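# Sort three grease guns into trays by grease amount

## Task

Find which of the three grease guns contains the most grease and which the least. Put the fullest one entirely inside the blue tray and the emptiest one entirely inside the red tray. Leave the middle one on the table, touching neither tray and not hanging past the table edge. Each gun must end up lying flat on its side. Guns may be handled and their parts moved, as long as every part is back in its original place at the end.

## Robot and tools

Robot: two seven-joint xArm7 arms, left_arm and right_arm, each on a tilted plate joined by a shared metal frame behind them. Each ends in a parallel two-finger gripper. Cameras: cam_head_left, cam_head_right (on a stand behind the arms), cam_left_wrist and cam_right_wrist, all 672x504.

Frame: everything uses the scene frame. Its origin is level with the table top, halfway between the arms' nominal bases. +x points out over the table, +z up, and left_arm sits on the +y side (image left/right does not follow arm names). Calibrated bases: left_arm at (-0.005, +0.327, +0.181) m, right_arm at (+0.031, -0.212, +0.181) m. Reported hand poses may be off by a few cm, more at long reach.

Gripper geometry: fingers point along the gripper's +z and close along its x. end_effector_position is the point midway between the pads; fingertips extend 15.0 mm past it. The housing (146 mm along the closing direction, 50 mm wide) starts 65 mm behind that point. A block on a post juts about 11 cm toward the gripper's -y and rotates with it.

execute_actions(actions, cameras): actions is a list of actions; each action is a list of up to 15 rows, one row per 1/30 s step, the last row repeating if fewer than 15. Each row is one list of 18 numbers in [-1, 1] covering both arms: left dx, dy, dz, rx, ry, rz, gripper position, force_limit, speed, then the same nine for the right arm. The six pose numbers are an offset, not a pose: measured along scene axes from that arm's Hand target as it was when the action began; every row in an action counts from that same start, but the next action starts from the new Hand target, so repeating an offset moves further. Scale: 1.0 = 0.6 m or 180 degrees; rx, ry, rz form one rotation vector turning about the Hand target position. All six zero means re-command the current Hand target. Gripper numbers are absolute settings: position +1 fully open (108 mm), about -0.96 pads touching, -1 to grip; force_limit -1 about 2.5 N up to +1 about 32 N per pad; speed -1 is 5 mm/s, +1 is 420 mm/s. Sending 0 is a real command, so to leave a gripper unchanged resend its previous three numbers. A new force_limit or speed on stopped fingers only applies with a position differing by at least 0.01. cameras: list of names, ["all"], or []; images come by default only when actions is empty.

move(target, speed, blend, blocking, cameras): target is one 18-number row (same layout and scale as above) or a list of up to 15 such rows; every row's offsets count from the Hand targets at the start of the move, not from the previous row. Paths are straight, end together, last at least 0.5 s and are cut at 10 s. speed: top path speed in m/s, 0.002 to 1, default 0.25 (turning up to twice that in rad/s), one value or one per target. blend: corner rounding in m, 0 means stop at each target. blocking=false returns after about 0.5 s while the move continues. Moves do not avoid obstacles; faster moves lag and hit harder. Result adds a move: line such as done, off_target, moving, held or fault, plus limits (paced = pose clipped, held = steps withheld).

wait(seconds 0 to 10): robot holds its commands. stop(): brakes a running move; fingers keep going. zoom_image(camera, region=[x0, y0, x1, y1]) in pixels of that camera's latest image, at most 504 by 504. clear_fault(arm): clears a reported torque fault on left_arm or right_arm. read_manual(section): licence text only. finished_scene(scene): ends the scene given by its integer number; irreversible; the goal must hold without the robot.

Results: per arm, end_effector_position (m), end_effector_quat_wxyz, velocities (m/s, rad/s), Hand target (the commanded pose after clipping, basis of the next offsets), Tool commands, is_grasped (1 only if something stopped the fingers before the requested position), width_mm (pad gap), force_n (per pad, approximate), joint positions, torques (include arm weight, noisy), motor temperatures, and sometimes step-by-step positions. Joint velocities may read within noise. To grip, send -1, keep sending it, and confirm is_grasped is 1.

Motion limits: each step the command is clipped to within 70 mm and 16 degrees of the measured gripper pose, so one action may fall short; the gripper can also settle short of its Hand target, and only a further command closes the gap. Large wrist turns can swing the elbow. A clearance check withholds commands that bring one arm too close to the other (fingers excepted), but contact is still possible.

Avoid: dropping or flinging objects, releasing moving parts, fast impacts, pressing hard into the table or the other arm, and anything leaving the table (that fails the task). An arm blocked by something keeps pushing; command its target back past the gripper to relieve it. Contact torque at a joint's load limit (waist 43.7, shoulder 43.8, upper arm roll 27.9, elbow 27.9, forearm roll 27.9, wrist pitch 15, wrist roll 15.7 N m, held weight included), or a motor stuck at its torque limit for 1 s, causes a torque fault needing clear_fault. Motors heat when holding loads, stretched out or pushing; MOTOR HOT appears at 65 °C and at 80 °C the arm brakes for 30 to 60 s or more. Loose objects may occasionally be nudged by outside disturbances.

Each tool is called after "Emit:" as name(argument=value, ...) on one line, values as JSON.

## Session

Emit:
execute_actions(actions=[])

Emit:
zoom_image(camera="cam_head_left", region=[60, 180, 360, 405])

Emit:
zoom_image(camera="cam_head_left", region=[300, 180, 600, 405])

Scene clock: 0.00 s.
left_arm: end_effector_position=(+0.6317, +0.0262, +0.2259) width_mm=108.06 is_grasped=0 force_n=0.00 end_effector_quat_wxyz=(+0.183, +0.778, +0.385, +0.461) | right_arm: end_effector_position=(+0.6636, -0.4447, +0.2684) width_mm=108.05 is_grasped=0 force_n=0.00 end_effector_quat_wxyz=(-0.003, -0.401, +0.916, +0.015)
Joint positions: left_arm=[-1.211 1.411 0.683 1.967 -1.899 -0.738 2.578] | right_arm=[1.792 -0.283 -1.811 1.446 -0.706 1.15 -1.409]
Joint velocities: within noise
Joint torques (N m): no reading
Motor temperatures (°C): left_arm=[33 35 35 33 32 31 33] | right_arm=[33 39 38 28 31 33 35]
Hand target: left_arm +0.6317, +0.0262, +0.2259; +0.183, +0.778, +0.385, +0.461 | right_arm +0.6636, -0.4447, +0.2684; -0.003, -0.401, +0.916, +0.015
Tool commands: left_gripper/position=+1.0 left_gripper/force_limit=+1.0 left_gripper/speed=+1.0 right_gripper/position=+1.0 right_gripper/force_limit=+1.0 right_gripper/speed=+1.0

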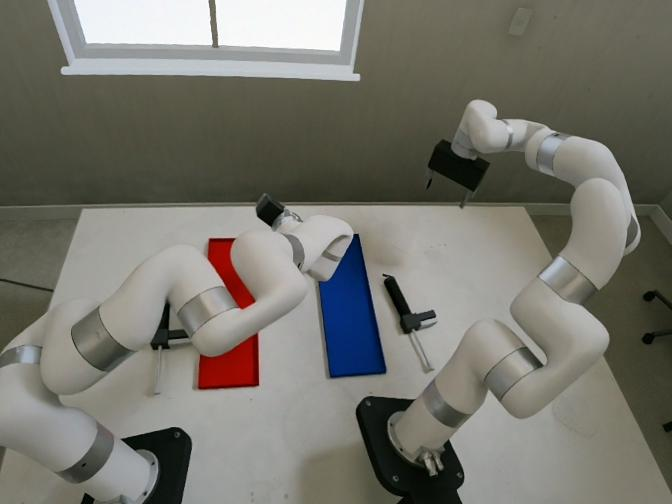

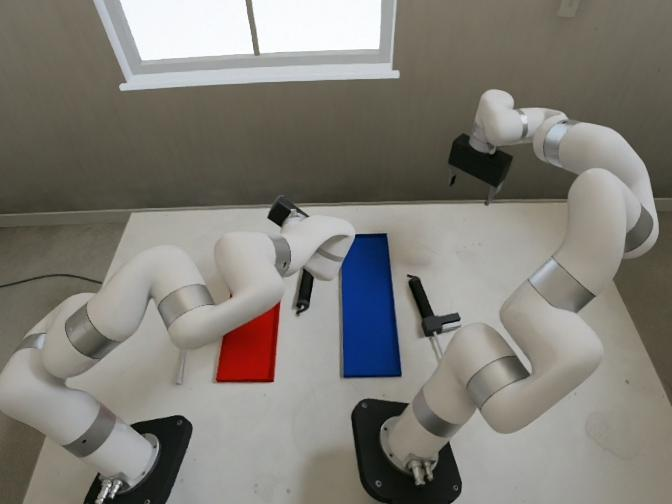

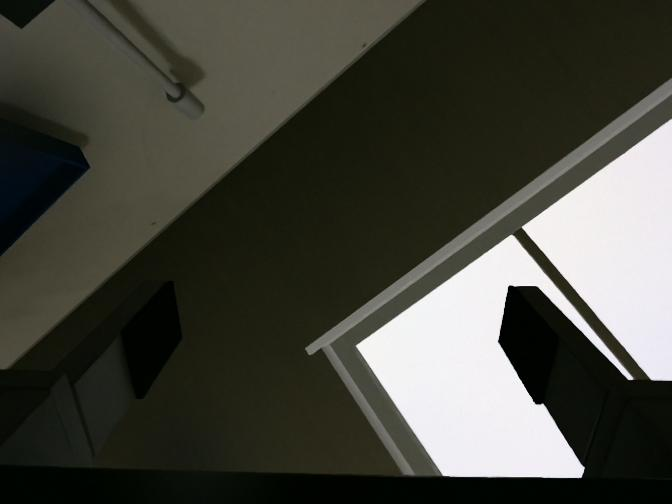

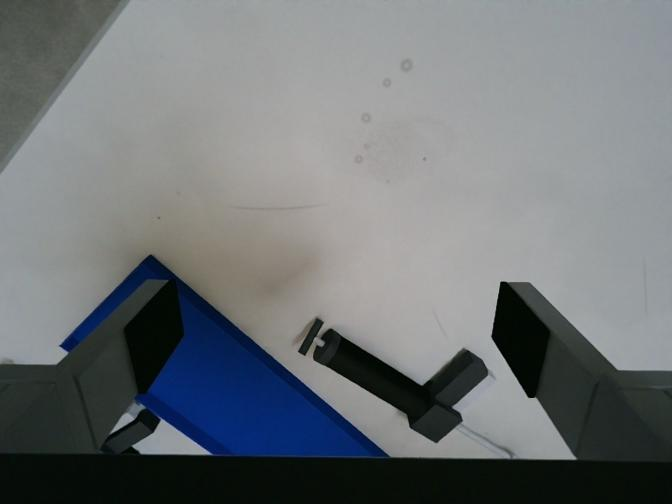

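Scaled by 1.680 from the camera's 672x504 image, which has a finer 960x720 frame.

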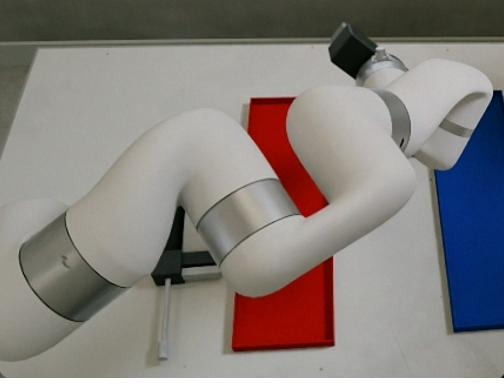

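Scaled by 1.680 from the camera's 672x504 image, which has a finer 960x720 frame.

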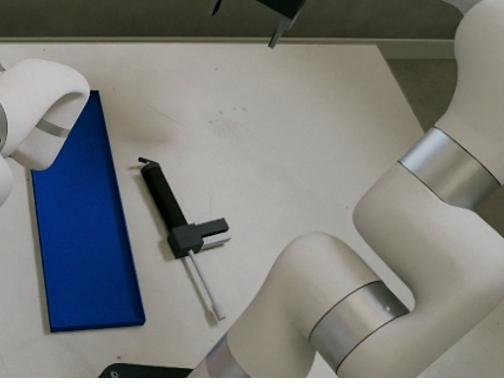

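Emit:
move(target=[[-0.1195,0.123,0.0568,-0.0867,0.1831,0.125,0.4,0.8,-0.65,-0.22,0.105,-0.06,-0.0058,0.0031,-0.383,0.4,0.8,-0.65],[-0.3612,0.5213,-0.0432,-0.1445,0.3052,0.2084,0.4,0.8,-0.65,-0.3977,0.1912,-0.114,-0.0106,0.0056,-0.6959,0.4,0.8,-0.65]], speed=0.5, blend=[0.05,0], cameras=["all"])

Scene clock: 56.67 s.
left_arm: end_effector_position=(+0.4150, +0.3390, +0.2000) width_mm=75.00 is_grasped=0 force_n=0.00 end_effector_quat_wxyz=(+0.000, +0.682, +0.732, +0.000) | right_arm: end_effector_position=(+0.4251, -0.3300, +0.2000) width_mm=75.01 is_grasped=0 force_n=0.00 end_effector_quat_wxyz=(+0.000, +0.629, +0.777, +0.000)
Joint positions: left_arm=[-0.828 0.266 0.469 1.02 -2.585 -0.746 3.043] | right_arm=[2.03 0.873 -2.044 0.389 0.671 0.613 0.042]
Joint torques (N m): left_arm=[-3.29 -23.99 -3.16 6.96 -3.16 -0.32 1.29] | right_arm=[15.1 5.84 -2.95 12.82 1.05 -0.52 1.21]
Hand target: left_arm +0.4150, +0.3390, +0.2000; +0.000, +0.682, +0.732, +0.000 | right_arm +0.4250, -0.3300, +0.2000; +0.000, +0.629, +0.777, +0.000
Off the commanded pose: left_arm 0.000 m, 0 deg | right_arm 0.000 m, 0 deg.
move: done

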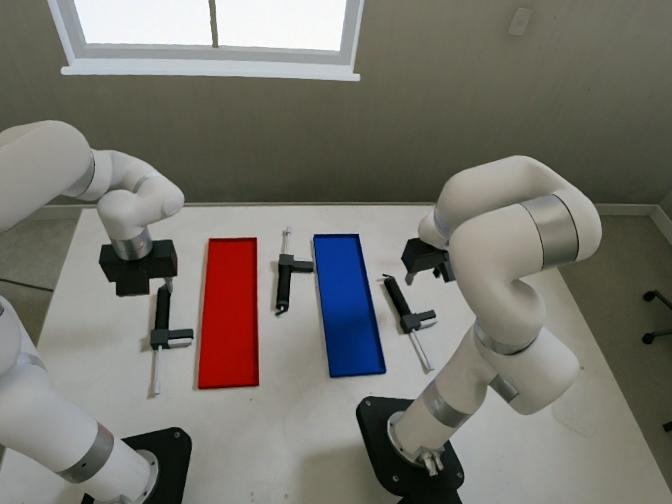

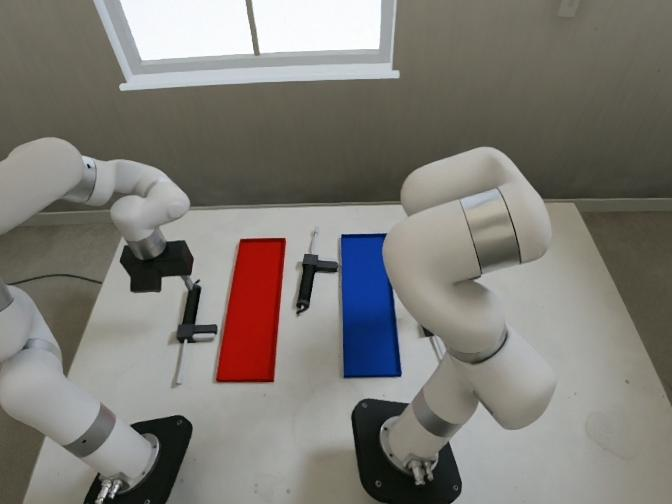

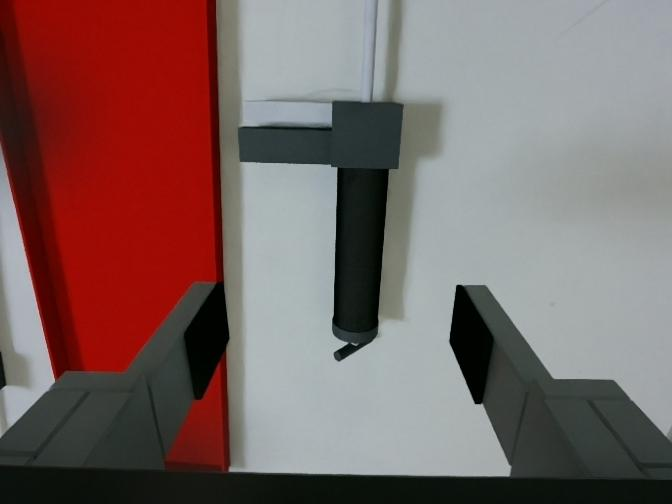

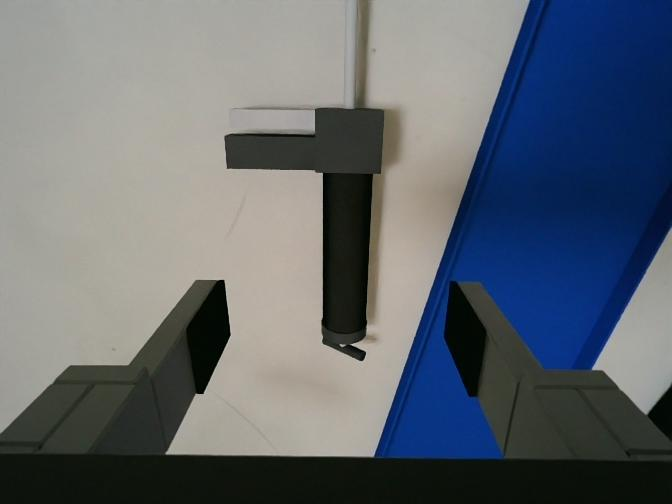

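Emit:
move(target=[[0.013,0.0348,-0.1833,0,0,-0.0056,0.4,0.8,-0.65,0.011,0.1188,0.05,0,0,0.1083,0.05,0.8,-0.65],[0.013,0.0348,-0.2925,0,0,-0.0056,-1,0.8,-0.65,0.0221,0.2375,0.08,0,0,0.2167,0.05,0.8,-0.65],[0.013,0.0348,-0.19,0,0,-0.0056,-1,0.8,-0.65,0.0265,0.285,0.09,0,0,0.26,0.05,0.8,-0.65],[0.0583,-0.315,0.0333,0,0,-0.5222,-1,0.8,-0.65,0.0443,0.475,0.1,0,0,0.4333,0.05,0.8,-0.65]], speed=[0.4,0.25,0.3,0.5], blend=[0.03,0,0.03,0], cameras=["cam_left_wrist","cam_right_wrist","cam_head_left"])

Emit:
move(target=[[0,0,0,0,0,0,-1,0.8,-0.65,0,0.1042,-0.04,0,0,0,0.05,0.8,-0.65],[0,0,0,0,0,0,-1,0.8,-0.65,0,0.1042,-0.04,0,0,0,-1,0.2,-0.65]], speed=0.2, cameras=["cam_right_wrist"])

Emit:
move(target=[0,0,0,0,0,0,-1,0.8,-0.65,0,-0.15,0,0,0,0,-1,0.2,-0.65], speed=0.04, blocking=false)

Emit:
wait(seconds=0.2)

Emit:
wait(seconds=0.2)

Emit:
wait(seconds=0.2)

Emit:
wait(seconds=0.2)

Emit:
wait(seconds=0.2)

Emit:
wait(seconds=0.2)

Emit:
wait(seconds=0.2)

Emit:
wait(seconds=0.2)

Emit:
wait(seconds=3)

Scene clock: 164.27 s.
left_arm: end_effector_position=(+0.4499, +0.1500, +0.2200) width_mm=35.42 is_grasped=1 force_n=27.70 end_effector_quat_wxyz=(-0.001, +1.000, +0.001, +0.000) | right_arm: end_effector_position=(+0.4516, -0.0450, +0.2600) width_mm=55.76 is_grasped=0 force_n=0.00 end_effector_quat_wxyz=(+0.000, +0.000, +1.000, +0.000)
Joint positions: left_arm=[-0.638 0.713 -0.109 1.577 -2.472 -1.047 4.351] | right_arm=[2.087 0.741 -1.501 0.821 0.34 0.791 -0.373]
Joint torques (N m): left_arm=[-7.97 -30.96 -14.6 11.68 -3.13 -7.02 1.54] | right_arm=[4.27 -6.82 -2.35 25.95 -1.44 -0.34 -1.49]
Hand target: left_arm +0.4499, +0.1500, +0.2200; +0.000, +1.000, +0.001, +0.000 | right_arm +0.4516, -0.0450, +0.2600; +0.000, +0.000, +1.000, +0.000
Off the commanded pose: left_arm 0.000 m, 0 deg | right_arm 0.000 m, 0 deg.
move: done
Images, in order (width x height): cam_head_left 672x504, cam_left_wrist 672x504, cam_right_wrist 672x504.

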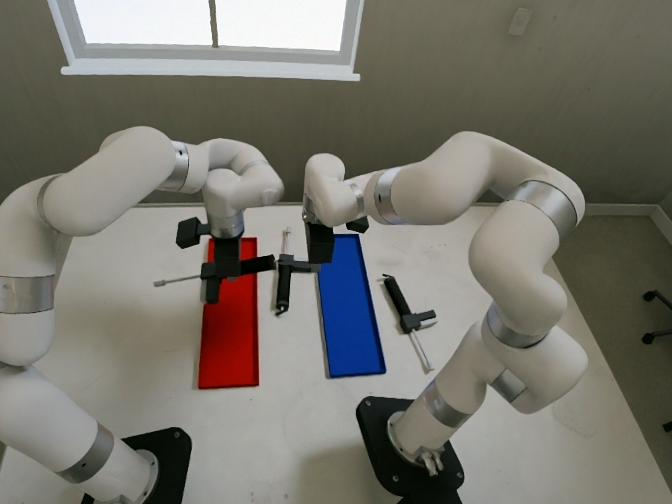

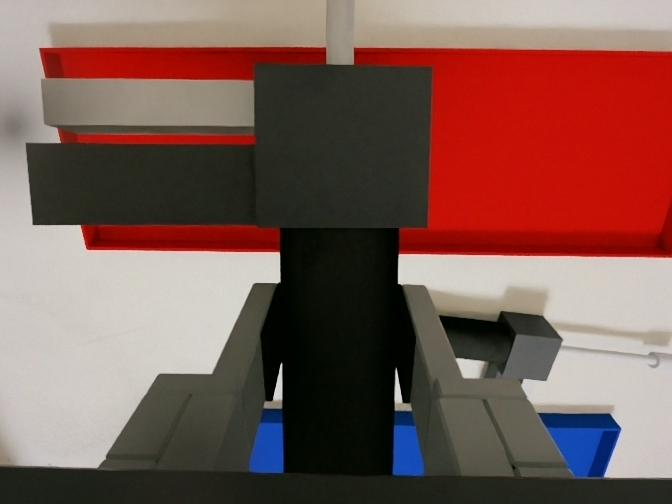

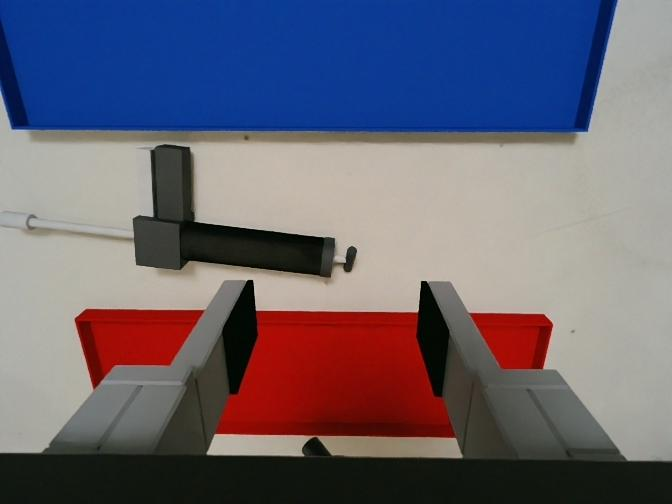

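Scene clock: 165.00 s.
left_arm: end_effector_position=(+0.4499, +0.1500, +0.2200) width_mm=35.42 is_grasped=1 force_n=27.71 end_effector_quat_wxyz=(+0.000, +1.000, +0.001, +0.000) | right_arm: end_effector_position=(+0.4505, -0.0271, +0.2538) width_mm=55.75 is_grasped=0 force_n=0.00 end_effector_quat_wxyz=(+0.000, +0.000, +1.000, +0.001)
Joint positions: left_arm=[-0.638 0.713 -0.109 1.577 -2.472 -1.047 4.352] | right_arm=[2.037 0.755 -1.43 0.854 0.355 0.782 -0.351]
Joint torques (N m): left_arm=[-7.71 -31.19 -14.74 11.35 -2.85 -6.98 1.4] | right_arm=[20.72 -8.35 -7.5 17.5 -1.52 -0.43 -1.5]
Hand target: left_arm +0.4499, +0.1500, +0.2200; +0.000, +1.000, +0.001, +0.000 | right_arm +0.4505, -0.0271, +0.2538; +0.000, +0.000, +1.000, +0.001 (not the last commanded pose)
Tool commands: left_gripper/position=-1.0 left_gripper/force_limit=+0.8 left_gripper/speed=-0.65 right_gripper/position=+0.05 right_gripper/force_limit=+0.8 right_gripper/speed=-0.65
Off the commanded pose: left_arm 0.000 m, 0 deg | right_arm 0.048 m, 0 deg.
move: held (right_arm; a check stopped the path); path passed 0 of 2 targets; target 2's new numbers were not sent; limits=held
pose unreachable (right arm): on one or more control steps of this call, first in action 0 (counted from 0), this arm could not follow its commanded pose, so it was not sent that pose on those steps. It may still have moved: this result reports where it is.
cause: moving toward the commanded pose would bring a part of the arm too close to another arm (a part of this arm just beyond joint 6 (wrist pitch) and a part of the left arm just beyond its joint 6 (wrist pitch), along the way the arms are being sent, or toward where that arm still pushes).
Images, in order (width x height): cam_right_wrist 672x504.

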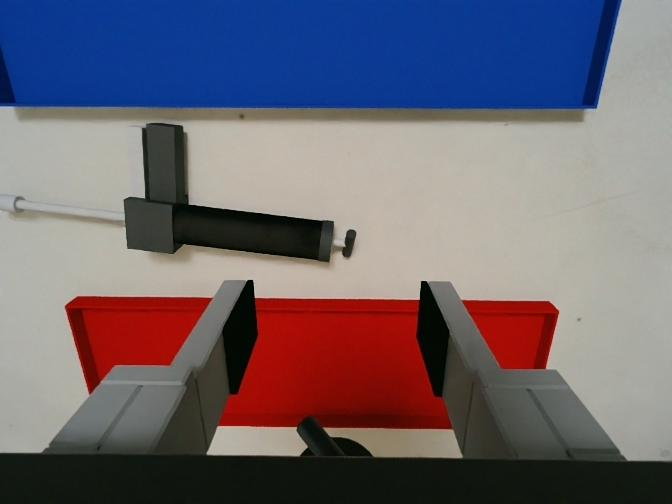

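Scene clock: 165.50 s.
left_arm: end_effector_position=(+0.4499, +0.1500, +0.2200) width_mm=35.42 is_grasped=1 force_n=27.71 end_effector_quat_wxyz=(+0.000, +1.000, +0.001, +0.000) | right_arm: end_effector_position=(+0.4505, -0.0429, +0.2537) width_mm=20.85 is_grasped=0 force_n=-0.90 end_effector_quat_wxyz=(+0.000, +0.000, +1.000, +0.001) end_effector_velocity=(+0.000, -0.040, +0.000) end_effector_angular_velocity=(-0.001, +0.000, -0.001)
Joint positions: left_arm=[-0.638 0.713 -0.109 1.577 -2.472 -1.047 4.352] | right_arm=[2.068 0.74 -1.477 0.817 0.345 0.772 -0.372]
Joint velocities: left_arm=[within noise] | right_arm=[0.079 -0.034 -0.124 -0.092 -0.027 -0.024 -0.054]
Joint torques (N m): left_arm=[-8.39 -31.45 -14.62 11.51 -2.87 -6.87 1.41] | right_arm=[19.51 -7.56 -7.87 16.96 -1.59 -2.43 -1.47]
Hand target: left_arm +0.4499, +0.1500, +0.2200; +0.000, +1.000, +0.001, +0.000 | right_arm +0.4505, -0.0467, +0.2538; +0.000, +0.000, +1.000, +0.001
Tool commands: left_gripper/position=-1.0 left_gripper/force_limit=+0.8 left_gripper/speed=-0.65 right_gripper/position=-1.0 right_gripper/force_limit=+0.2 right_gripper/speed=-0.65
Off the commanded pose: left_arm 0.000 m, 0 deg | right_arm 0.074 m, 0 deg.
move: running

Scene clock: 165.70 s.
left_arm: end_effector_position=(+0.4499, +0.1500, +0.2200) width_mm=35.42 is_grasped=1 force_n=27.70 end_effector_quat_wxyz=(+0.000, +1.000, +0.001, +0.000) | right_arm: end_effector_position=(+0.4505, -0.0509, +0.2536) width_mm=5.27 is_grasped=0 force_n=-0.89 end_effector_quat_wxyz=(+0.000, +0.000, +1.000, +0.001) end_effector_velocity=(+0.000, -0.040, +0.000) end_effector_angular_velocity=(+0.000, +0.002, -0.001)
Joint positions: left_arm=[-0.638 0.713 -0.109 1.577 -2.472 -1.047 4.352] | right_arm=[2.084 0.734 -1.503 0.798 0.339 0.767 -0.383]
Joint velocities: left_arm=[within noise] | right_arm=[0.079 -0.031 -0.126 -0.091 -0.026 -0.022 -0.056]
Joint torques (N m): left_arm=[-7.97 -31.15 -14.46 11.34 -3.06 -6.98 1.44] | right_arm=[19.51 -7.4 -7.51 17.03 -1.74 -2.59 -1.49]
Hand target: left_arm +0.4499, +0.1500, +0.2200; +0.000, +1.000, +0.001, +0.000 | right_arm +0.4505, -0.0547, +0.2538; +0.000, +0.000, +1.000, +0.001
Tool commands: left_gripper/position=-1.0 left_gripper/force_limit=+0.8 left_gripper/speed=-0.65 right_gripper/position=-1.0 right_gripper/force_limit=+0.2 right_gripper/speed=-0.65
Off the commanded pose: left_arm 0.000 m, 0 deg | right_arm 0.066 m, 0 deg.
earlier move: running
wait: 0.20 s; no rest

Scene clock: 165.90 s.
left_arm: end_effector_position=(+0.4499, +0.1500, +0.2200) width_mm=35.42 is_grasped=1 force_n=27.70 end_effector_quat_wxyz=(+0.000, +1.000, +0.001, +0.000) | right_arm: end_effector_position=(+0.4505, -0.0589, +0.2537) width_mm=0.00 is_grasped=0 force_n=38.10 end_effector_quat_wxyz=(+0.000, +0.000, +1.000, +0.001) end_effector_velocity=(-0.001, -0.041, -0.001) end_effector_angular_velocity=(-0.002, +0.002, +0.000)
Joint positions: left_arm=[-0.638 0.713 -0.109 1.577 -2.472 -1.047 4.352] | right_arm=[2.1 0.728 -1.528 0.78 0.334 0.762 -0.395]
Joint velocities: left_arm=[within noise] | right_arm=[0.081 -0.027 -0.131 -0.091 -0.025 -0.021 -0.06]
Joint torques (N m): left_arm=[-7.94 -31.15 -14.72 11.24 -2.91 -6.93 1.45] | right_arm=[19.91 -6.27 -7.34 17.78 -1.69 -2.87 -1.59]
Hand target: left_arm +0.4499, +0.1500, +0.2200; +0.000, +1.000, +0.001, +0.000 | right_arm +0.4505, -0.0627, +0.2538; +0.000, +0.000, +1.000, +0.001
Tool commands: left_gripper/position=-1.0 left_gripper/force_limit=+0.8 left_gripper/speed=-0.65 right_gripper/position=-1.0 right_gripper/force_limit=+0.2 right_gripper/speed=-0.65
Off the commanded pose: left_arm 0.000 m, 0 deg | right_arm 0.058 m, 0 deg.
earlier move: running
wait: 0.20 s; no rest

Scene clock: 166.10 s.
left_arm: end_effector_position=(+0.4499, +0.1500, +0.2200) width_mm=35.42 is_grasped=1 force_n=27.71 end_effector_quat_wxyz=(+0.000, +1.000, +0.001, +0.000) | right_arm: end_effector_position=(+0.4505, -0.0668, +0.2536) width_mm=0.00 is_grasped=0 force_n=38.10 end_effector_quat_wxyz=(+0.000, +0.000, +1.000, +0.001) end_effector_velocity=(-0.001, -0.040, +0.000) end_effector_angular_velocity=(-0.001, +0.001, +0.000)
Joint positions: left_arm=[-0.638 0.713 -0.109 1.577 -2.472 -1.047 4.352] | right_arm=[2.116 0.723 -1.554 0.763 0.329 0.758 -0.407]
Joint velocities: left_arm=[within noise] | right_arm=[0.079 -0.023 -0.131 -0.087 -0.024 -0.02 -0.061]
Joint torques (N m): left_arm=[-8.39 -31.1 -14.55 11.45 -2.8 -6.86 1.32] | right_arm=[19.13 -5.84 -7.5 17.08 -1.37 -2.59 -1.48]
Hand target: left_arm +0.4499, +0.1500, +0.2200; +0.000, +1.000, +0.001, +0.000 | right_arm +0.4505, -0.0707, +0.2538; +0.000, +0.000, +1.000, +0.001
Tool commands: left_gripper/position=-1.0 left_gripper/force_limit=+0.8 left_gripper/speed=-0.65 right_gripper/position=-1.0 right_gripper/force_limit=+0.2 right_gripper/speed=-0.65
Off the commanded pose: left_arm 0.000 m, 0 deg | right_arm 0.050 m, 0 deg.
earlier move: running
wait: 0.20 s; no rest

Scene clock: 166.30 s.
left_arm: end_effector_position=(+0.4499, +0.1500, +0.2200) width_mm=35.42 is_grasped=1 force_n=27.70 end_effector_quat_wxyz=(+0.000, +1.000, +0.001, +0.000) | right_arm: end_effector_position=(+0.4505, -0.0748, +0.2537) width_mm=0.00 is_grasped=0 force_n=38.09 end_effector_quat_wxyz=(+0.000, +0.000, +1.000, +0.001) end_effector_velocity=(+0.001, -0.040, +0.000) end_effector_angular_velocity=(+0.001, -0.003, -0.001)
Joint positions: left_arm=[-0.638 0.713 -0.109 1.577 -2.472 -1.047 4.352] | right_arm=[2.132 0.718 -1.581 0.746 0.325 0.754 -0.419]
Joint velocities: left_arm=[within noise] | right_arm=[0.078 -0.019 -0.133 -0.082 -0.021 -0.021 -0.064]
Joint torques (N m): left_arm=[-7.9 -31.29 -14.46 11.41 -3.16 -6.85 1.41] | right_arm=[18.78 -5.58 -7.41 16.64 -1.35 -2.66 -1.56]
Hand target: left_arm +0.4499, +0.1500, +0.2200; +0.000, +1.000, +0.001, +0.000 | right_arm +0.4505, -0.0787, +0.2538; +0.000, +0.000, +1.000, +0.001
Tool commands: left_gripper/position=-1.0 left_gripper/force_limit=+0.8 left_gripper/speed=-0.65 right_gripper/position=-1.0 right_gripper/force_limit=+0.2 right_gripper/speed=-0.65
Off the commanded pose: left_arm 0.000 m, 0 deg | right_arm 0.042 m, 0 deg.
earlier move: running
wait: 0.20 s; no rest

Scene clock: 166.50 s.
left_arm: end_effector_position=(+0.4499, +0.1500, +0.2200) width_mm=35.42 is_grasped=1 force_n=27.70 end_effector_quat_wxyz=(+0.000, +1.000, +0.001, +0.000) | right_arm: end_effector_position=(+0.4505, -0.0829, +0.2537) width_mm=0.00 is_grasped=0 force_n=38.10 end_effector_quat_wxyz=(+0.000, +0.000, +1.000, +0.001) end_effector_velocity=(+0.000, -0.041, +0.000) end_effector_angular_velocity=(+0.001, +0.000, -0.002)
Joint positions: left_arm=[-0.638 0.713 -0.109 1.577 -2.472 -1.047 4.352] | right_arm=[2.148 0.715 -1.608 0.729 0.321 0.751 -0.432]
Joint velocities: left_arm=[within noise] | right_arm=[0.078 -0.017 -0.139 -0.082 -0.02 -0.017 -0.067]
Joint torques (N m): left_arm=[-8.04 -31.17 -14.67 11.28 -3.01 -6.93 1.32] | right_arm=[19.19 -5.25 -6.91 17.45 -1.75 -2.68 -1.58]
Hand target: left_arm +0.4499, +0.1500, +0.2200; +0.000, +1.000, +0.001, +0.000 | right_arm +0.4505, -0.0867, +0.2538; +0.000, +0.000, +1.000, +0.001
Tool commands: left_gripper/position=-1.0 left_gripper/force_limit=+0.8 left_gripper/speed=-0.65 right_gripper/position=-1.0 right_gripper/force_limit=+0.2 right_gripper/speed=-0.65
Off the commanded pose: left_arm 0.000 m, 0 deg | right_arm 0.034 m, 0 deg.
earlier move: running
wait: 0.20 s; no rest

Scene clock: 166.70 s.
left_arm: end_effector_position=(+0.4499, +0.1500, +0.2200) width_mm=35.42 is_grasped=1 force_n=27.70 end_effector_quat_wxyz=(+0.000, +1.000, +0.001, +0.000) | right_arm: end_effector_position=(+0.4505, -0.0908, +0.2537) width_mm=0.00 is_grasped=0 force_n=38.10 end_effector_quat_wxyz=(+0.000, +0.000, +1.000, +0.001) end_effector_velocity=(+0.000, -0.039, +0.000) end_effector_angular_velocity=(+0.000, +0.000, +0.002)
Joint positions: left_arm=[-0.638 0.713 -0.109 1.577 -2.472 -1.047 4.352] | right_arm=[2.163 0.712 -1.635 0.713 0.317 0.747 -0.446]
Joint velocities: left_arm=[within noise] | right_arm=[0.076 -0.013 -0.135 -0.078 -0.019 -0.016 -0.069]
Joint torques (N m): left_arm=[-8.04 -31.19 -14.58 11.33 -3.03 -6.91 1.33] | right_arm=[19.18 -4.62 -7.31 17.19 -1.39 -2.33 -1.77]
Hand target: left_arm +0.4499, +0.1500, +0.2200; +0.000, +1.000, +0.001, +0.000 | right_arm +0.4505, -0.0947, +0.2538; +0.000, +0.000, +1.000, +0.001
Tool commands: left_gripper/position=-1.0 left_gripper/force_limit=+0.8 left_gripper/speed=-0.65 right_gripper/position=-1.0 right_gripper/force_limit=+0.2 right_gripper/speed=-0.65
Off the commanded pose: left_arm 0.000 m, 0 deg | right_arm 0.026 m, 0 deg.
earlier move: running
wait: 0.20 s; no rest

Scene clock: 166.90 s.
left_arm: end_effector_position=(+0.4499, +0.1500, +0.2200) width_mm=35.42 is_grasped=1 force_n=27.70 end_effector_quat_wxyz=(+0.000, +1.000, +0.001, +0.000) | right_arm: end_effector_position=(+0.4505, -0.0989, +0.2537) width_mm=0.00 is_grasped=0 force_n=38.09 end_effector_quat_wxyz=(+0.000, +0.000, +1.000, +0.001) end_effector_velocity=(+0.000, -0.040, +0.000) end_effector_angular_velocity=(+0.000, -0.002, +0.000)
Joint positions: left_arm=[-0.638 0.713 -0.109 1.577 -2.472 -1.047 4.352] | right_arm=[2.178 0.71 -1.663 0.698 0.313 0.744 -0.46]
Joint velocities: left_arm=[within noise] | right_arm=[0.075 -0.008 -0.138 -0.076 -0.017 -0.015 -0.072]
Joint torques (N m): left_arm=[-7.91 -31.45 -14.74 11.23 -3.04 -6.85 1.39] | right_arm=[18.98 -3.66 -6.84 17.15 -1.59 -2.56 -1.68]
Hand target: left_arm +0.4499, +0.1500, +0.2200; +0.000, +1.000, +0.001, +0.000 | right_arm +0.4505, -0.1027, +0.2538; +0.000, +0.000, +1.000, +0.001
Tool commands: left_gripper/position=-1.0 left_gripper/force_limit=+0.8 left_gripper/speed=-0.65 right_gripper/position=-1.0 right_gripper/force_limit=+0.2 right_gripper/speed=-0.65
Off the commanded pose: left_arm 0.000 m, 0 deg | right_arm 0.018 m, 0 deg.
earlier move: running
wait: 0.20 s; no rest

Scene clock: 167.10 s.
left_arm: end_effector_position=(+0.4499, +0.1500, +0.2200) width_mm=35.42 is_grasped=1 force_n=27.70 end_effector_quat_wxyz=(+0.000, +1.000, +0.001, +0.000) | right_arm: end_effector_position=(+0.4505, -0.1069, +0.2537) width_mm=0.00 is_grasped=0 force_n=38.10 end_effector_quat_wxyz=(+0.000, +0.000, +1.000, +0.001) end_effector_velocity=(+0.000, -0.040, +0.000) end_effector_angular_velocity=(+0.000, +0.001, +0.000)
Joint positions: left_arm=[-0.638 0.713 -0.109 1.577 -2.472 -1.047 4.352] | right_arm=[2.193 0.709 -1.691 0.683 0.31 0.742 -0.475]
Joint velocities: left_arm=[within noise] | right_arm=[0.072 -0.005 -0.138 -0.073 -0.016 -0.012 -0.074]
Joint torques (N m): left_arm=[-8.08 -31.34 -14.67 11.47 -3.05 -6.9 1.1] | right_arm=[17.91 -3.18 -6.79 16.87 -1.97 -2.95 -1.76]
Hand target: left_arm +0.4499, +0.1500, +0.2200; +0.000, +1.000, +0.001, +0.000 | right_arm +0.4505, -0.1107, +0.2538; +0.000, +0.000, +1.000, +0.001
Tool commands: left_gripper/position=-1.0 left_gripper/force_limit=+0.8 left_gripper/speed=-0.65 right_gripper/position=-1.0 right_gripper/force_limit=+0.2 right_gripper/speed=-0.65
Off the commanded pose: left_arm 0.000 m, 0 deg | right_arm 0.010 m, 0 deg.
earlier move: running
wait: 0.20 s; no rest

Scene clock: 167.53 s.
left_arm: end_effector_position=(+0.4499, +0.1500, +0.2200) width_mm=35.42 is_grasped=1 force_n=27.70 end_effector_quat_wxyz=(+0.000, +1.000, +0.001, +0.000) | right_arm: end_effector_position=(+0.4505, -0.1170, +0.2538) width_mm=0.00 is_grasped=0 force_n=38.10 end_effector_quat_wxyz=(+0.000, +0.000, +1.000, +0.001)
Joint positions: left_arm=[-0.638 0.713 -0.109 1.577 -2.472 -1.047 4.352] | right_arm=[2.212 0.708 -1.726 0.664 0.306 0.739 -0.494]
Joint torques (N m): left_arm=[-7.88 -30.94 -14.65 11.43 -2.82 -6.61 1.32] | right_arm=[18.1 -2.52 -6.22 17.22 -1.4 -2.75 -1.45]
Hand target: left_arm +0.4499, +0.1500, +0.2200; +0.000, +1.000, +0.001, +0.000 | right_arm +0.4505, -0.1171, +0.2538; +0.000, +0.000, +1.000, +0.001
Tool commands: left_gripper/position=-1.0 left_gripper/force_limit=+0.8 left_gripper/speed=-0.65 right_gripper/position=-1.0 right_gripper/force_limit=+0.2 right_gripper/speed=-0.65
Off the commanded pose: left_arm 0.000 m, 0 deg | right_arm 0.000 m, 0 deg.
earlier move: done
wait: 0.43 of 3 s (the move ended)

Emit:
move(target=[0,0,0,0,0,0,-1,0.8,-0.65,0.0018,0.1533,-0.0063,0.1,0,0,0.05,0.8,-0.65], speed=0.3, cameras=["cam_right_wrist","cam_head_left"])

Emit:
zoom_image(camera="cam_right_wrist", region=[236, 300, 436, 450])

Scene clock: 255.00 s.
left_arm: end_effector_position=(+0.4499, +0.1500, +0.2200) width_mm=35.42 is_grasped=1 force_n=27.70 end_effector_quat_wxyz=(+0.000, +1.000, +0.001, +0.000) | right_arm: end_effector_position=(+0.4516, -0.0251, +0.2500) width_mm=55.74 is_grasped=0 force_n=0.00 end_effector_quat_wxyz=(+0.000, +0.000, +0.988, +0.157)
Joint positions: left_arm=[-0.638 0.713 -0.109 1.577 -2.472 -1.047 4.352] | right_arm=[2.087 0.467 -1.509 0.687 0.467 0.505 -0.55]
Joint torques (N m): left_arm=[-8.03 -30.91 -14.7 11.45 -2.82 -6.38 0.98] | right_arm=[3.21 -3.68 3.01 25.78 1.2 -2.79 -1.55]
Hand target: left_arm +0.4499, +0.1500, +0.2200; +0.000, +1.000, +0.001, +0.000 | right_arm +0.4516, -0.0251, +0.2500; +0.000, +0.000, +0.988, +0.157
Off the commanded pose: left_arm 0.000 m, 0 deg | right_arm 0.000 m, 0 deg.
move: done
Images, in order (width x height): cam_head_left 672x504, cam_right_wrist 672x504.

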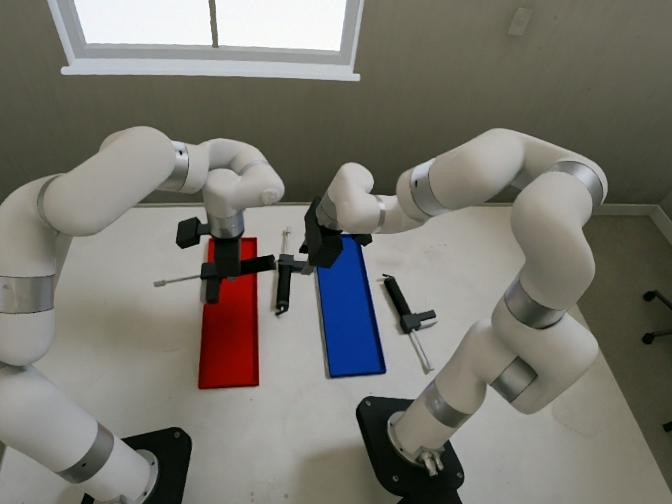

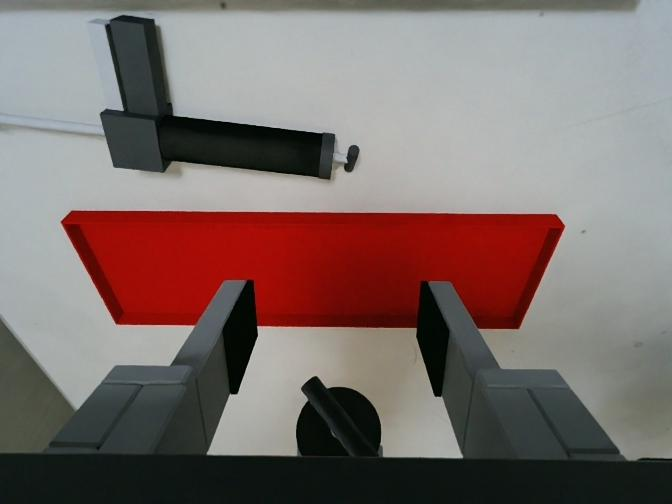

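Scaled by 2.520 from the camera's 672x504 image, which has a finer 960x720 frame.

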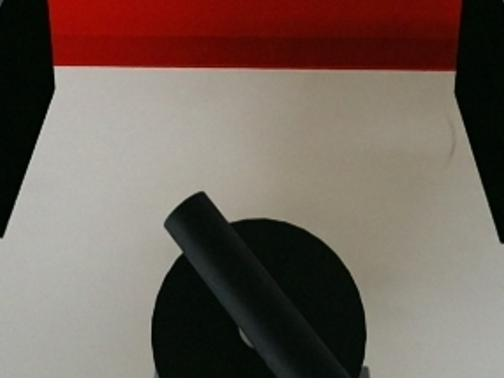

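Emit:
move(target=[[0,0,0,0,0,0,-1,0.8,-0.65,0,0.081,-0.0083,0,0,0,0.05,0.8,-0.65],[0,0,0,0,0,0,-1,0.8,-0.65,0,0.081,-0.0083,0,0,0,-1,0.2,-0.65]], speed=0.2, cameras=["cam_right_wrist"])

Emit:
move(target=[0,0,0,0,0,0,-1,0.8,-0.65,0,-0.15,0,0,0,0,-1,0.2,-0.65], speed=0.04, blocking=false)

Emit:
wait(seconds=0.2)

Emit:
wait(seconds=0.2)

Emit:
wait(seconds=0.2)

Emit:
wait(seconds=0.2)

Emit:
wait(seconds=0.2)

Emit:
wait(seconds=0.2)

Emit:
wait(seconds=0.2)

Emit:
wait(seconds=0.2)

Emit:
wait(seconds=3)

Scene clock: 288.70 s.
left_arm: end_effector_position=(+0.4500, +0.1500, +0.2199) width_mm=35.41 is_grasped=1 force_n=28.62 end_effector_quat_wxyz=(+0.000, +1.000, +0.001, +0.000) | right_arm: end_effector_position=(+0.4515, +0.0235, +0.2450) width_mm=8.01 is_grasped=1 force_n=33.16 end_effector_quat_wxyz=(+0.000, +0.000, +0.988, +0.157)
Joint positions: left_arm=[-0.637 0.713 -0.109 1.577 -2.472 -1.047 4.352] | right_arm=[1.902 0.529 -1.258 0.789 0.517 0.496 -0.498]
Joint torques (N m): left_arm=[-9.44 -32.61 -14.13 9.9 -1.69 -5.85 0.66] | right_arm=[7.05 -1.82 0.39 24.99 0.26 -1.34 -1.54]
Hand target: left_arm +0.4499, +0.1500, +0.2200; +0.000, +1.000, +0.001, +0.000 | right_arm +0.4516, +0.0235, +0.2450; +0.000, +0.000, +0.988, +0.157
Off the commanded pose: left_arm 0.000 m, 0 deg | right_arm 0.000 m, 0 deg.
move: done
Images, in order (width x height): cam_right_wrist 672x504.

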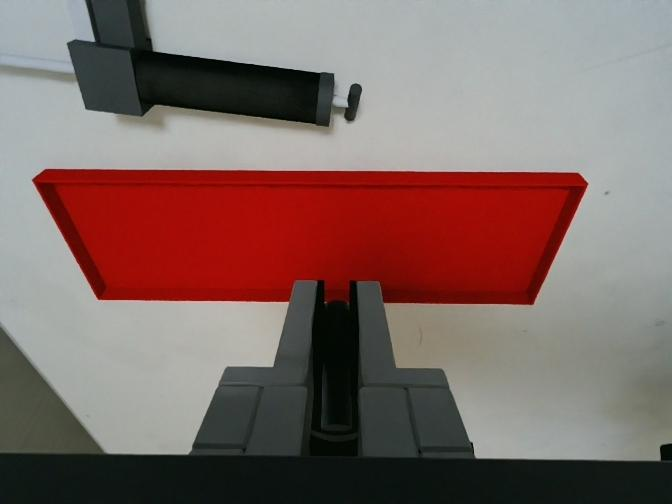

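Scene clock: 289.20 s.
left_arm: end_effector_position=(+0.4499, +0.1500, +0.2199) width_mm=35.41 is_grasped=1 force_n=28.47 end_effector_quat_wxyz=(+0.000, +1.000, +0.001, +0.000) | right_arm: end_effector_position=(+0.4516, +0.0079, +0.2448) width_mm=8.01 is_grasped=1 force_n=33.46 end_effector_quat_wxyz=(+0.000, +0.000, +0.988, +0.157) end_effector_velocity=(+0.000, -0.039, +0.000) end_effector_angular_velocity=(+0.003, +0.000, -0.001)
Joint positions: left_arm=[-0.637 0.713 -0.109 1.577 -2.472 -1.047 4.352] | right_arm=[1.943 0.502 -1.32 0.754 0.497 0.49 -0.512]
Joint velocities: left_arm=[within noise] | right_arm=[0.116 -0.068 -0.168 -0.089 -0.05 -0.013 -0.035]
Joint torques (N m): left_arm=[-10.83 -32.9 -14.28 8.67 -0.18 -5.95 0.27] | right_arm=[18.04 -6.48 -4.23 14.98 -2.32 -2.66 -1.35]
Hand target: left_arm +0.4499, +0.1500, +0.2200; +0.000, +1.000, +0.001, +0.000 | right_arm +0.4516, +0.0038, +0.2450; +0.000, +0.000, +0.988, +0.157
Tool commands: left_gripper/position=-1.0 left_gripper/force_limit=+0.8 left_gripper/speed=-0.65 right_gripper/position=-1.0 right_gripper/force_limit=+0.2 right_gripper/speed=-0.65
Off the commanded pose: left_arm 0.000 m, 0 deg | right_arm 0.074 m, 0 deg.
move: running

Scene clock: 289.40 s.
left_arm: end_effector_position=(+0.4499, +0.1500, +0.2199) width_mm=35.41 is_grasped=1 force_n=28.40 end_effector_quat_wxyz=(+0.000, +1.000, +0.001, +0.000) | right_arm: end_effector_position=(+0.4516, -0.0001, +0.2447) width_mm=8.01 is_grasped=1 force_n=33.58 end_effector_quat_wxyz=(+0.000, +0.000, +0.988, +0.157) end_effector_velocity=(-0.001, -0.040, -0.001) end_effector_angular_velocity=(-0.001, +0.002, +0.000)
Joint positions: left_arm=[-0.637 0.713 -0.109 1.577 -2.472 -1.047 4.352] | right_arm=[1.968 0.489 -1.355 0.736 0.487 0.488 -0.52]
Joint velocities: left_arm=[within noise] | right_arm=[0.126 -0.061 -0.182 -0.088 -0.05 -0.006 -0.039]
Joint torques (N m): left_arm=[-12.45 -33.59 -13.98 8.57 0.24 -6.01 0.35] | right_arm=[17.78 -6.24 -4.35 14.68 -2.06 -2.45 -1.79]
Hand target: left_arm +0.4499, +0.1500, +0.2200; +0.000, +1.000, +0.001, +0.000 | right_arm +0.4516, -0.0042, +0.2450; +0.000, +0.000, +0.988, +0.157
Tool commands: left_gripper/position=-1.0 left_gripper/force_limit=+0.8 left_gripper/speed=-0.65 right_gripper/position=-1.0 right_gripper/force_limit=+0.2 right_gripper/speed=-0.65
Off the commanded pose: left_arm 0.000 m, 0 deg | right_arm 0.066 m, 0 deg.
earlier move: running
wait: 0.20 s; no rest

Scene clock: 289.60 s.
left_arm: end_effector_position=(+0.4499, +0.1500, +0.2199) width_mm=35.41 is_grasped=1 force_n=28.33 end_effector_quat_wxyz=(+0.000, +1.000, +0.001, +0.000) | right_arm: end_effector_position=(+0.4516, -0.0081, +0.2447) width_mm=8.01 is_grasped=1 force_n=33.68 end_effector_quat_wxyz=(+0.000, +0.000, +0.988, +0.157) end_effector_velocity=(+0.001, -0.040, +0.000) end_effector_angular_velocity=(+0.001, -0.002, -0.002)
Joint positions: left_arm=[-0.637 0.713 -0.109 1.577 -2.472 -1.047 4.352] | right_arm=[1.994 0.478 -1.393 0.719 0.478 0.487 -0.528]
Joint velocities: left_arm=[within noise] | right_arm=[0.135 -0.056 -0.194 -0.085 -0.046 -0.008 -0.042]
Joint torques (N m): left_arm=[-13.05 -34.03 -14.4 8.62 0.87 -5.89 0.19] | right_arm=[17.6 -4.67 -3.55 14.68 -1.89 -2.66 -1.48]
Hand target: left_arm +0.4499, +0.1500, +0.2200; +0.000, +1.000, +0.001, +0.000 | right_arm +0.4516, -0.0122, +0.2450; +0.000, +0.000, +0.988, +0.157
Tool commands: left_gripper/position=-1.0 left_gripper/force_limit=+0.8 left_gripper/speed=-0.65 right_gripper/position=-1.0 right_gripper/force_limit=+0.2 right_gripper/speed=-0.65
Off the commanded pose: left_arm 0.000 m, 0 deg | right_arm 0.058 m, 0 deg.
earlier move: running
wait: 0.20 s; no rest

Scene clock: 289.80 s.
left_arm: end_effector_position=(+0.4499, +0.1500, +0.2199) width_mm=35.41 is_grasped=1 force_n=28.28 end_effector_quat_wxyz=(-0.001, +1.000, +0.001, +0.000) | right_arm: end_effector_position=(+0.4517, -0.0160, +0.2447) width_mm=8.01 is_grasped=1 force_n=33.80 end_effector_quat_wxyz=(+0.000, +0.000, +0.988, +0.157) end_effector_velocity=(+0.000, -0.040, +0.000) end_effector_angular_velocity=(+0.000, +0.002, -0.002)
Joint positions: left_arm=[-0.637 0.713 -0.109 1.577 -2.472 -1.047 4.352] | right_arm=[2.021 0.468 -1.432 0.702 0.469 0.487 -0.537]
Joint velocities: left_arm=[within noise] | right_arm=[0.141 -0.048 -0.202 -0.082 -0.039 -0.001 -0.046]
Joint torques (N m): left_arm=[-13.38 -33.83 -14.02 8.49 1.45 -6.16 0.14] | right_arm=[17.55 -4.33 -3.75 14.91 -1.85 -2.66 -1.9]
Hand target: left_arm +0.4499, +0.1500, +0.2200; +0.000, +1.000, +0.001, +0.000 | right_arm +0.4516, -0.0202, +0.2450; +0.000, +0.000, +0.988, +0.157
Tool commands: left_gripper/position=-1.0 left_gripper/force_limit=+0.8 left_gripper/speed=-0.65 right_gripper/position=-1.0 right_gripper/force_limit=+0.2 right_gripper/speed=-0.65
Off the commanded pose: left_arm 0.000 m, 0 deg | right_arm 0.050 m, 0 deg.
earlier move: running
wait: 0.20 s; no rest

Scene clock: 290.00 s.
left_arm: end_effector_position=(+0.4499, +0.1500, +0.2199) width_mm=35.41 is_grasped=1 force_n=28.24 end_effector_quat_wxyz=(-0.001, +1.000, +0.001, +0.000) | right_arm: end_effector_position=(+0.4517, -0.0240, +0.2447) width_mm=8.01 is_grasped=1 force_n=33.93 end_effector_quat_wxyz=(+0.000, +0.000, +0.988, +0.157) end_effector_velocity=(+0.001, -0.040, +0.000) end_effector_angular_velocity=(+0.001, -0.002, -0.001)
Joint positions: left_arm=[-0.637 0.713 -0.109 1.577 -2.472 -1.047 4.352] | right_arm=[2.05 0.459 -1.473 0.687 0.462 0.487 -0.548]
Joint velocities: left_arm=[within noise] | right_arm=[0.15 -0.04 -0.214 -0.079 -0.032 0.001 -0.056]
Joint torques (N m): left_arm=[-14.43 -34.15 -14.37 8.59 1.61 -6.11 0.1] | right_arm=[17.99 -3.87 -3.67 15.24 -1.46 -1.52 -1.17]
Hand target: left_arm +0.4499, +0.1500, +0.2200; +0.000, +1.000, +0.001, +0.000 | right_arm +0.4516, -0.0282, +0.2450; +0.000, +0.000, +0.988, +0.157
Tool commands: left_gripper/position=-1.0 left_gripper/force_limit=+0.8 left_gripper/speed=-0.65 right_gripper/position=-1.0 right_gripper/force_limit=+0.2 right_gripper/speed=-0.65
Off the commanded pose: left_arm 0.000 m, 0 deg | right_arm 0.043 m, 0 deg.
earlier move: running
wait: 0.20 s; no rest

Scene clock: 290.20 s.
left_arm: end_effector_position=(+0.4499, +0.1500, +0.2199) width_mm=35.41 is_grasped=1 force_n=28.24 end_effector_quat_wxyz=(-0.001, +1.000, +0.001, +0.000) | right_arm: end_effector_position=(+0.4518, -0.0319, +0.2447) width_mm=8.01 is_grasped=1 force_n=34.02 end_effector_quat_wxyz=(+0.000, +0.000, +0.988, +0.157) end_effector_velocity=(-0.001, -0.040, +0.000) end_effector_angular_velocity=(+0.000, +0.002, +0.003)
Joint positions: left_arm=[-0.637 0.713 -0.109 1.577 -2.472 -1.047 4.352] | right_arm=[2.081 0.452 -1.516 0.671 0.457 0.488 -0.56]
Joint velocities: left_arm=[within noise] | right_arm=[0.154 -0.03 -0.218 -0.075 -0.023 0.01 -0.065]
Joint torques (N m): left_arm=[-14.8 -34.6 -14.15 8.54 1.78 -6.17 -0.1] | right_arm=[17.15 -2.92 -3.73 15.03 -1.88 -0.26 -1.48]
Hand target: left_arm +0.4499, +0.1500, +0.2200; +0.000, +1.000, +0.001, +0.000 | right_arm +0.4516, -0.0362, +0.2450; +0.000, +0.000, +0.988, +0.157
Tool commands: left_gripper/position=-1.0 left_gripper/force_limit=+0.8 left_gripper/speed=-0.65 right_gripper/position=-1.0 right_gripper/force_limit=+0.2 right_gripper/speed=-0.65
Off the commanded pose: left_arm 0.000 m, 0 deg | right_arm 0.035 m, 0 deg.
earlier move: running
wait: 0.20 s; no rest

Scene clock: 290.40 s.
left_arm: end_effector_position=(+0.4498, +0.1495, +0.2201) width_mm=35.41 is_grasped=1 force_n=28.35 end_effector_quat_wxyz=(+0.000, +1.000, +0.000, +0.000) | right_arm: end_effector_position=(+0.4517, -0.0397, +0.2447) width_mm=8.01 is_grasped=1 force_n=33.67 end_effector_quat_wxyz=(+0.000, -0.001, +0.988, +0.157) end_effector_velocity=(+0.001, -0.042, -0.001) end_effector_angular_velocity=(-0.002, +0.003, -0.006)
Joint positions: left_arm=[-0.638 0.713 -0.109 1.577 -2.472 -1.046 4.352] | right_arm=[2.112 0.447 -1.56 0.657 0.453 0.49 -0.573]
Joint velocities: left_arm=[within noise] | right_arm=[0.153 -0.018 -0.225 -0.073 -0.011 0.012 -0.071]
Joint torques (N m): left_arm=[-7.77 -34.89 0.23 7.28 3.5 -10.3 -0.61] | right_arm=[8.43 -0.25 -11.29 9.33 -2.33 0.02 -1.47]
Hand target: left_arm +0.4499, +0.1500, +0.2200; +0.000, +1.000, +0.001, +0.000 | right_arm +0.4516, -0.0442, +0.2450; +0.000, +0.000, +0.988, +0.157
Tool commands: left_gripper/position=-1.0 left_gripper/force_limit=+0.8 left_gripper/speed=-0.65 right_gripper/position=-1.0 right_gripper/force_limit=+0.2 right_gripper/speed=-0.65
Off the commanded pose: left_arm 0.000 m, 0 deg | right_arm 0.027 m, 0 deg.
earlier move: running
wait: 0.20 s; no rest

Scene clock: 290.60 s.
left_arm: end_effector_position=(+0.4499, +0.1496, +0.2200) width_mm=35.41 is_grasped=1 force_n=28.32 end_effector_quat_wxyz=(+0.000, +1.000, +0.000, +0.000) | right_arm: end_effector_position=(+0.4517, -0.0479, +0.2446) width_mm=8.01 is_grasped=1 force_n=33.68 end_effector_quat_wxyz=(+0.000, +0.000, +0.988, +0.157) end_effector_velocity=(+0.000, -0.041, +0.000) end_effector_angular_velocity=(+0.000, +0.000, -0.003)
Joint positions: left_arm=[-0.638 0.713 -0.109 1.577 -2.472 -1.046 4.351] | right_arm=[2.143 0.445 -1.606 0.643 0.452 0.493 -0.589]
Joint velocities: left_arm=[within noise] | right_arm=[0.156 -0.007 -0.226 -0.069 0 0.016 -0.081]
Joint torques (N m): left_arm=[-2.68 -35.35 3.72 6.55 4.24 -13.18 -0.91] | right_arm=[7.89 0.31 -11.39 8.43 -2.5 -0.38 -1.36]
Hand target: left_arm +0.4499, +0.1500, +0.2200; +0.000, +1.000, +0.001, +0.000 | right_arm +0.4516, -0.0521, +0.2450; +0.000, +0.000, +0.988, +0.157
Tool commands: left_gripper/position=-1.0 left_gripper/force_limit=+0.8 left_gripper/speed=-0.65 right_gripper/position=-1.0 right_gripper/force_limit=+0.2 right_gripper/speed=-0.65
Off the commanded pose: left_arm 0.000 m, 0 deg | right_arm 0.019 m, 0 deg.
earlier move: running
wait: 0.20 s; no rest

Scene clock: 290.80 s.
left_arm: end_effector_position=(+0.4500, +0.1498, +0.2200) width_mm=35.41 is_grasped=1 force_n=28.19 end_effector_quat_wxyz=(+0.000, +1.000, +0.000, +0.000) | right_arm: end_effector_position=(+0.4517, -0.0560, +0.2447) width_mm=8.01 is_grasped=1 force_n=33.57 end_effector_quat_wxyz=(+0.000, +0.000, +0.988, +0.157) end_effector_velocity=(-0.001, -0.040, +0.000) end_effector_angular_velocity=(+0.002, +0.003, +0.000)
Joint positions: left_arm=[-0.638 0.713 -0.109 1.577 -2.472 -1.046 4.351] | right_arm=[2.174 0.445 -1.651 0.629 0.453 0.497 -0.606]
Joint velocities: left_arm=[within noise] | right_arm=[0.155 0.001 -0.226 -0.067 0.011 0.024 -0.092]
Joint torques (N m): left_arm=[-0.16 -35.3 4.3 6.35 2.76 -14.26 -0.82] | right_arm=[7.21 4.37 -11.82 8.8 0.4 -0.46 -1.39]
Hand target: left_arm +0.4499, +0.1500, +0.2200; +0.000, +1.000, +0.001, +0.000 | right_arm +0.4516, -0.0601, +0.2450; +0.000, +0.000, +0.988, +0.157
Tool commands: left_gripper/position=-1.0 left_gripper/force_limit=+0.8 left_gripper/speed=-0.65 right_gripper/position=-1.0 right_gripper/force_limit=+0.2 right_gripper/speed=-0.65
Off the commanded pose: left_arm 0.000 m, 0 deg | right_arm 0.011 m, 0 deg.
earlier move: running
wait: 0.20 s; no rest

Scene clock: 291.23 s.
left_arm: end_effector_position=(+0.4500, +0.1499, +0.2199) width_mm=35.41 is_grasped=1 force_n=28.02 end_effector_quat_wxyz=(+0.000, +1.000, +0.001, +0.000) | right_arm: end_effector_position=(+0.4516, -0.0664, +0.2450) width_mm=8.01 is_grasped=1 force_n=33.26 end_effector_quat_wxyz=(+0.000, +0.000, +0.988, +0.157) end_effector_velocity=(+0.000, -0.001, +0.000) end_effector_angular_velocity=(+0.001, +0.001, +0.000)
Joint positions: left_arm=[-0.638 0.713 -0.108 1.577 -2.472 -1.046 4.351] | right_arm=[2.216 0.448 -1.711 0.612 0.458 0.504 -0.632]
Joint velocities: left_arm=[within noise] | right_arm=[0.007 0 -0.009 -0.002 0.001 0.002 -0.003]
Joint torques (N m): left_arm=[1.21 -36.57 4.83 6.18 0.74 -14.42 0.28] | right_arm=[4.68 9.23 -11.31 8.89 0.18 -0.22 -1.49]
Hand target: left_arm +0.4499, +0.1500, +0.2200; +0.000, +1.000, +0.001, +0.000 | right_arm +0.4516, -0.0665, +0.2450; +0.000, +0.000, +0.988, +0.157
Tool commands: left_gripper/position=-1.0 left_gripper/force_limit=+0.8 left_gripper/speed=-0.65 right_gripper/position=-1.0 right_gripper/force_limit=+0.2 right_gripper/speed=-0.65
Off the commanded pose: left_arm 0.000 m, 0 deg | right_arm 0.000 m, 0 deg.
earlier move: done
wait: 0.43 of 3 s (the move ended)


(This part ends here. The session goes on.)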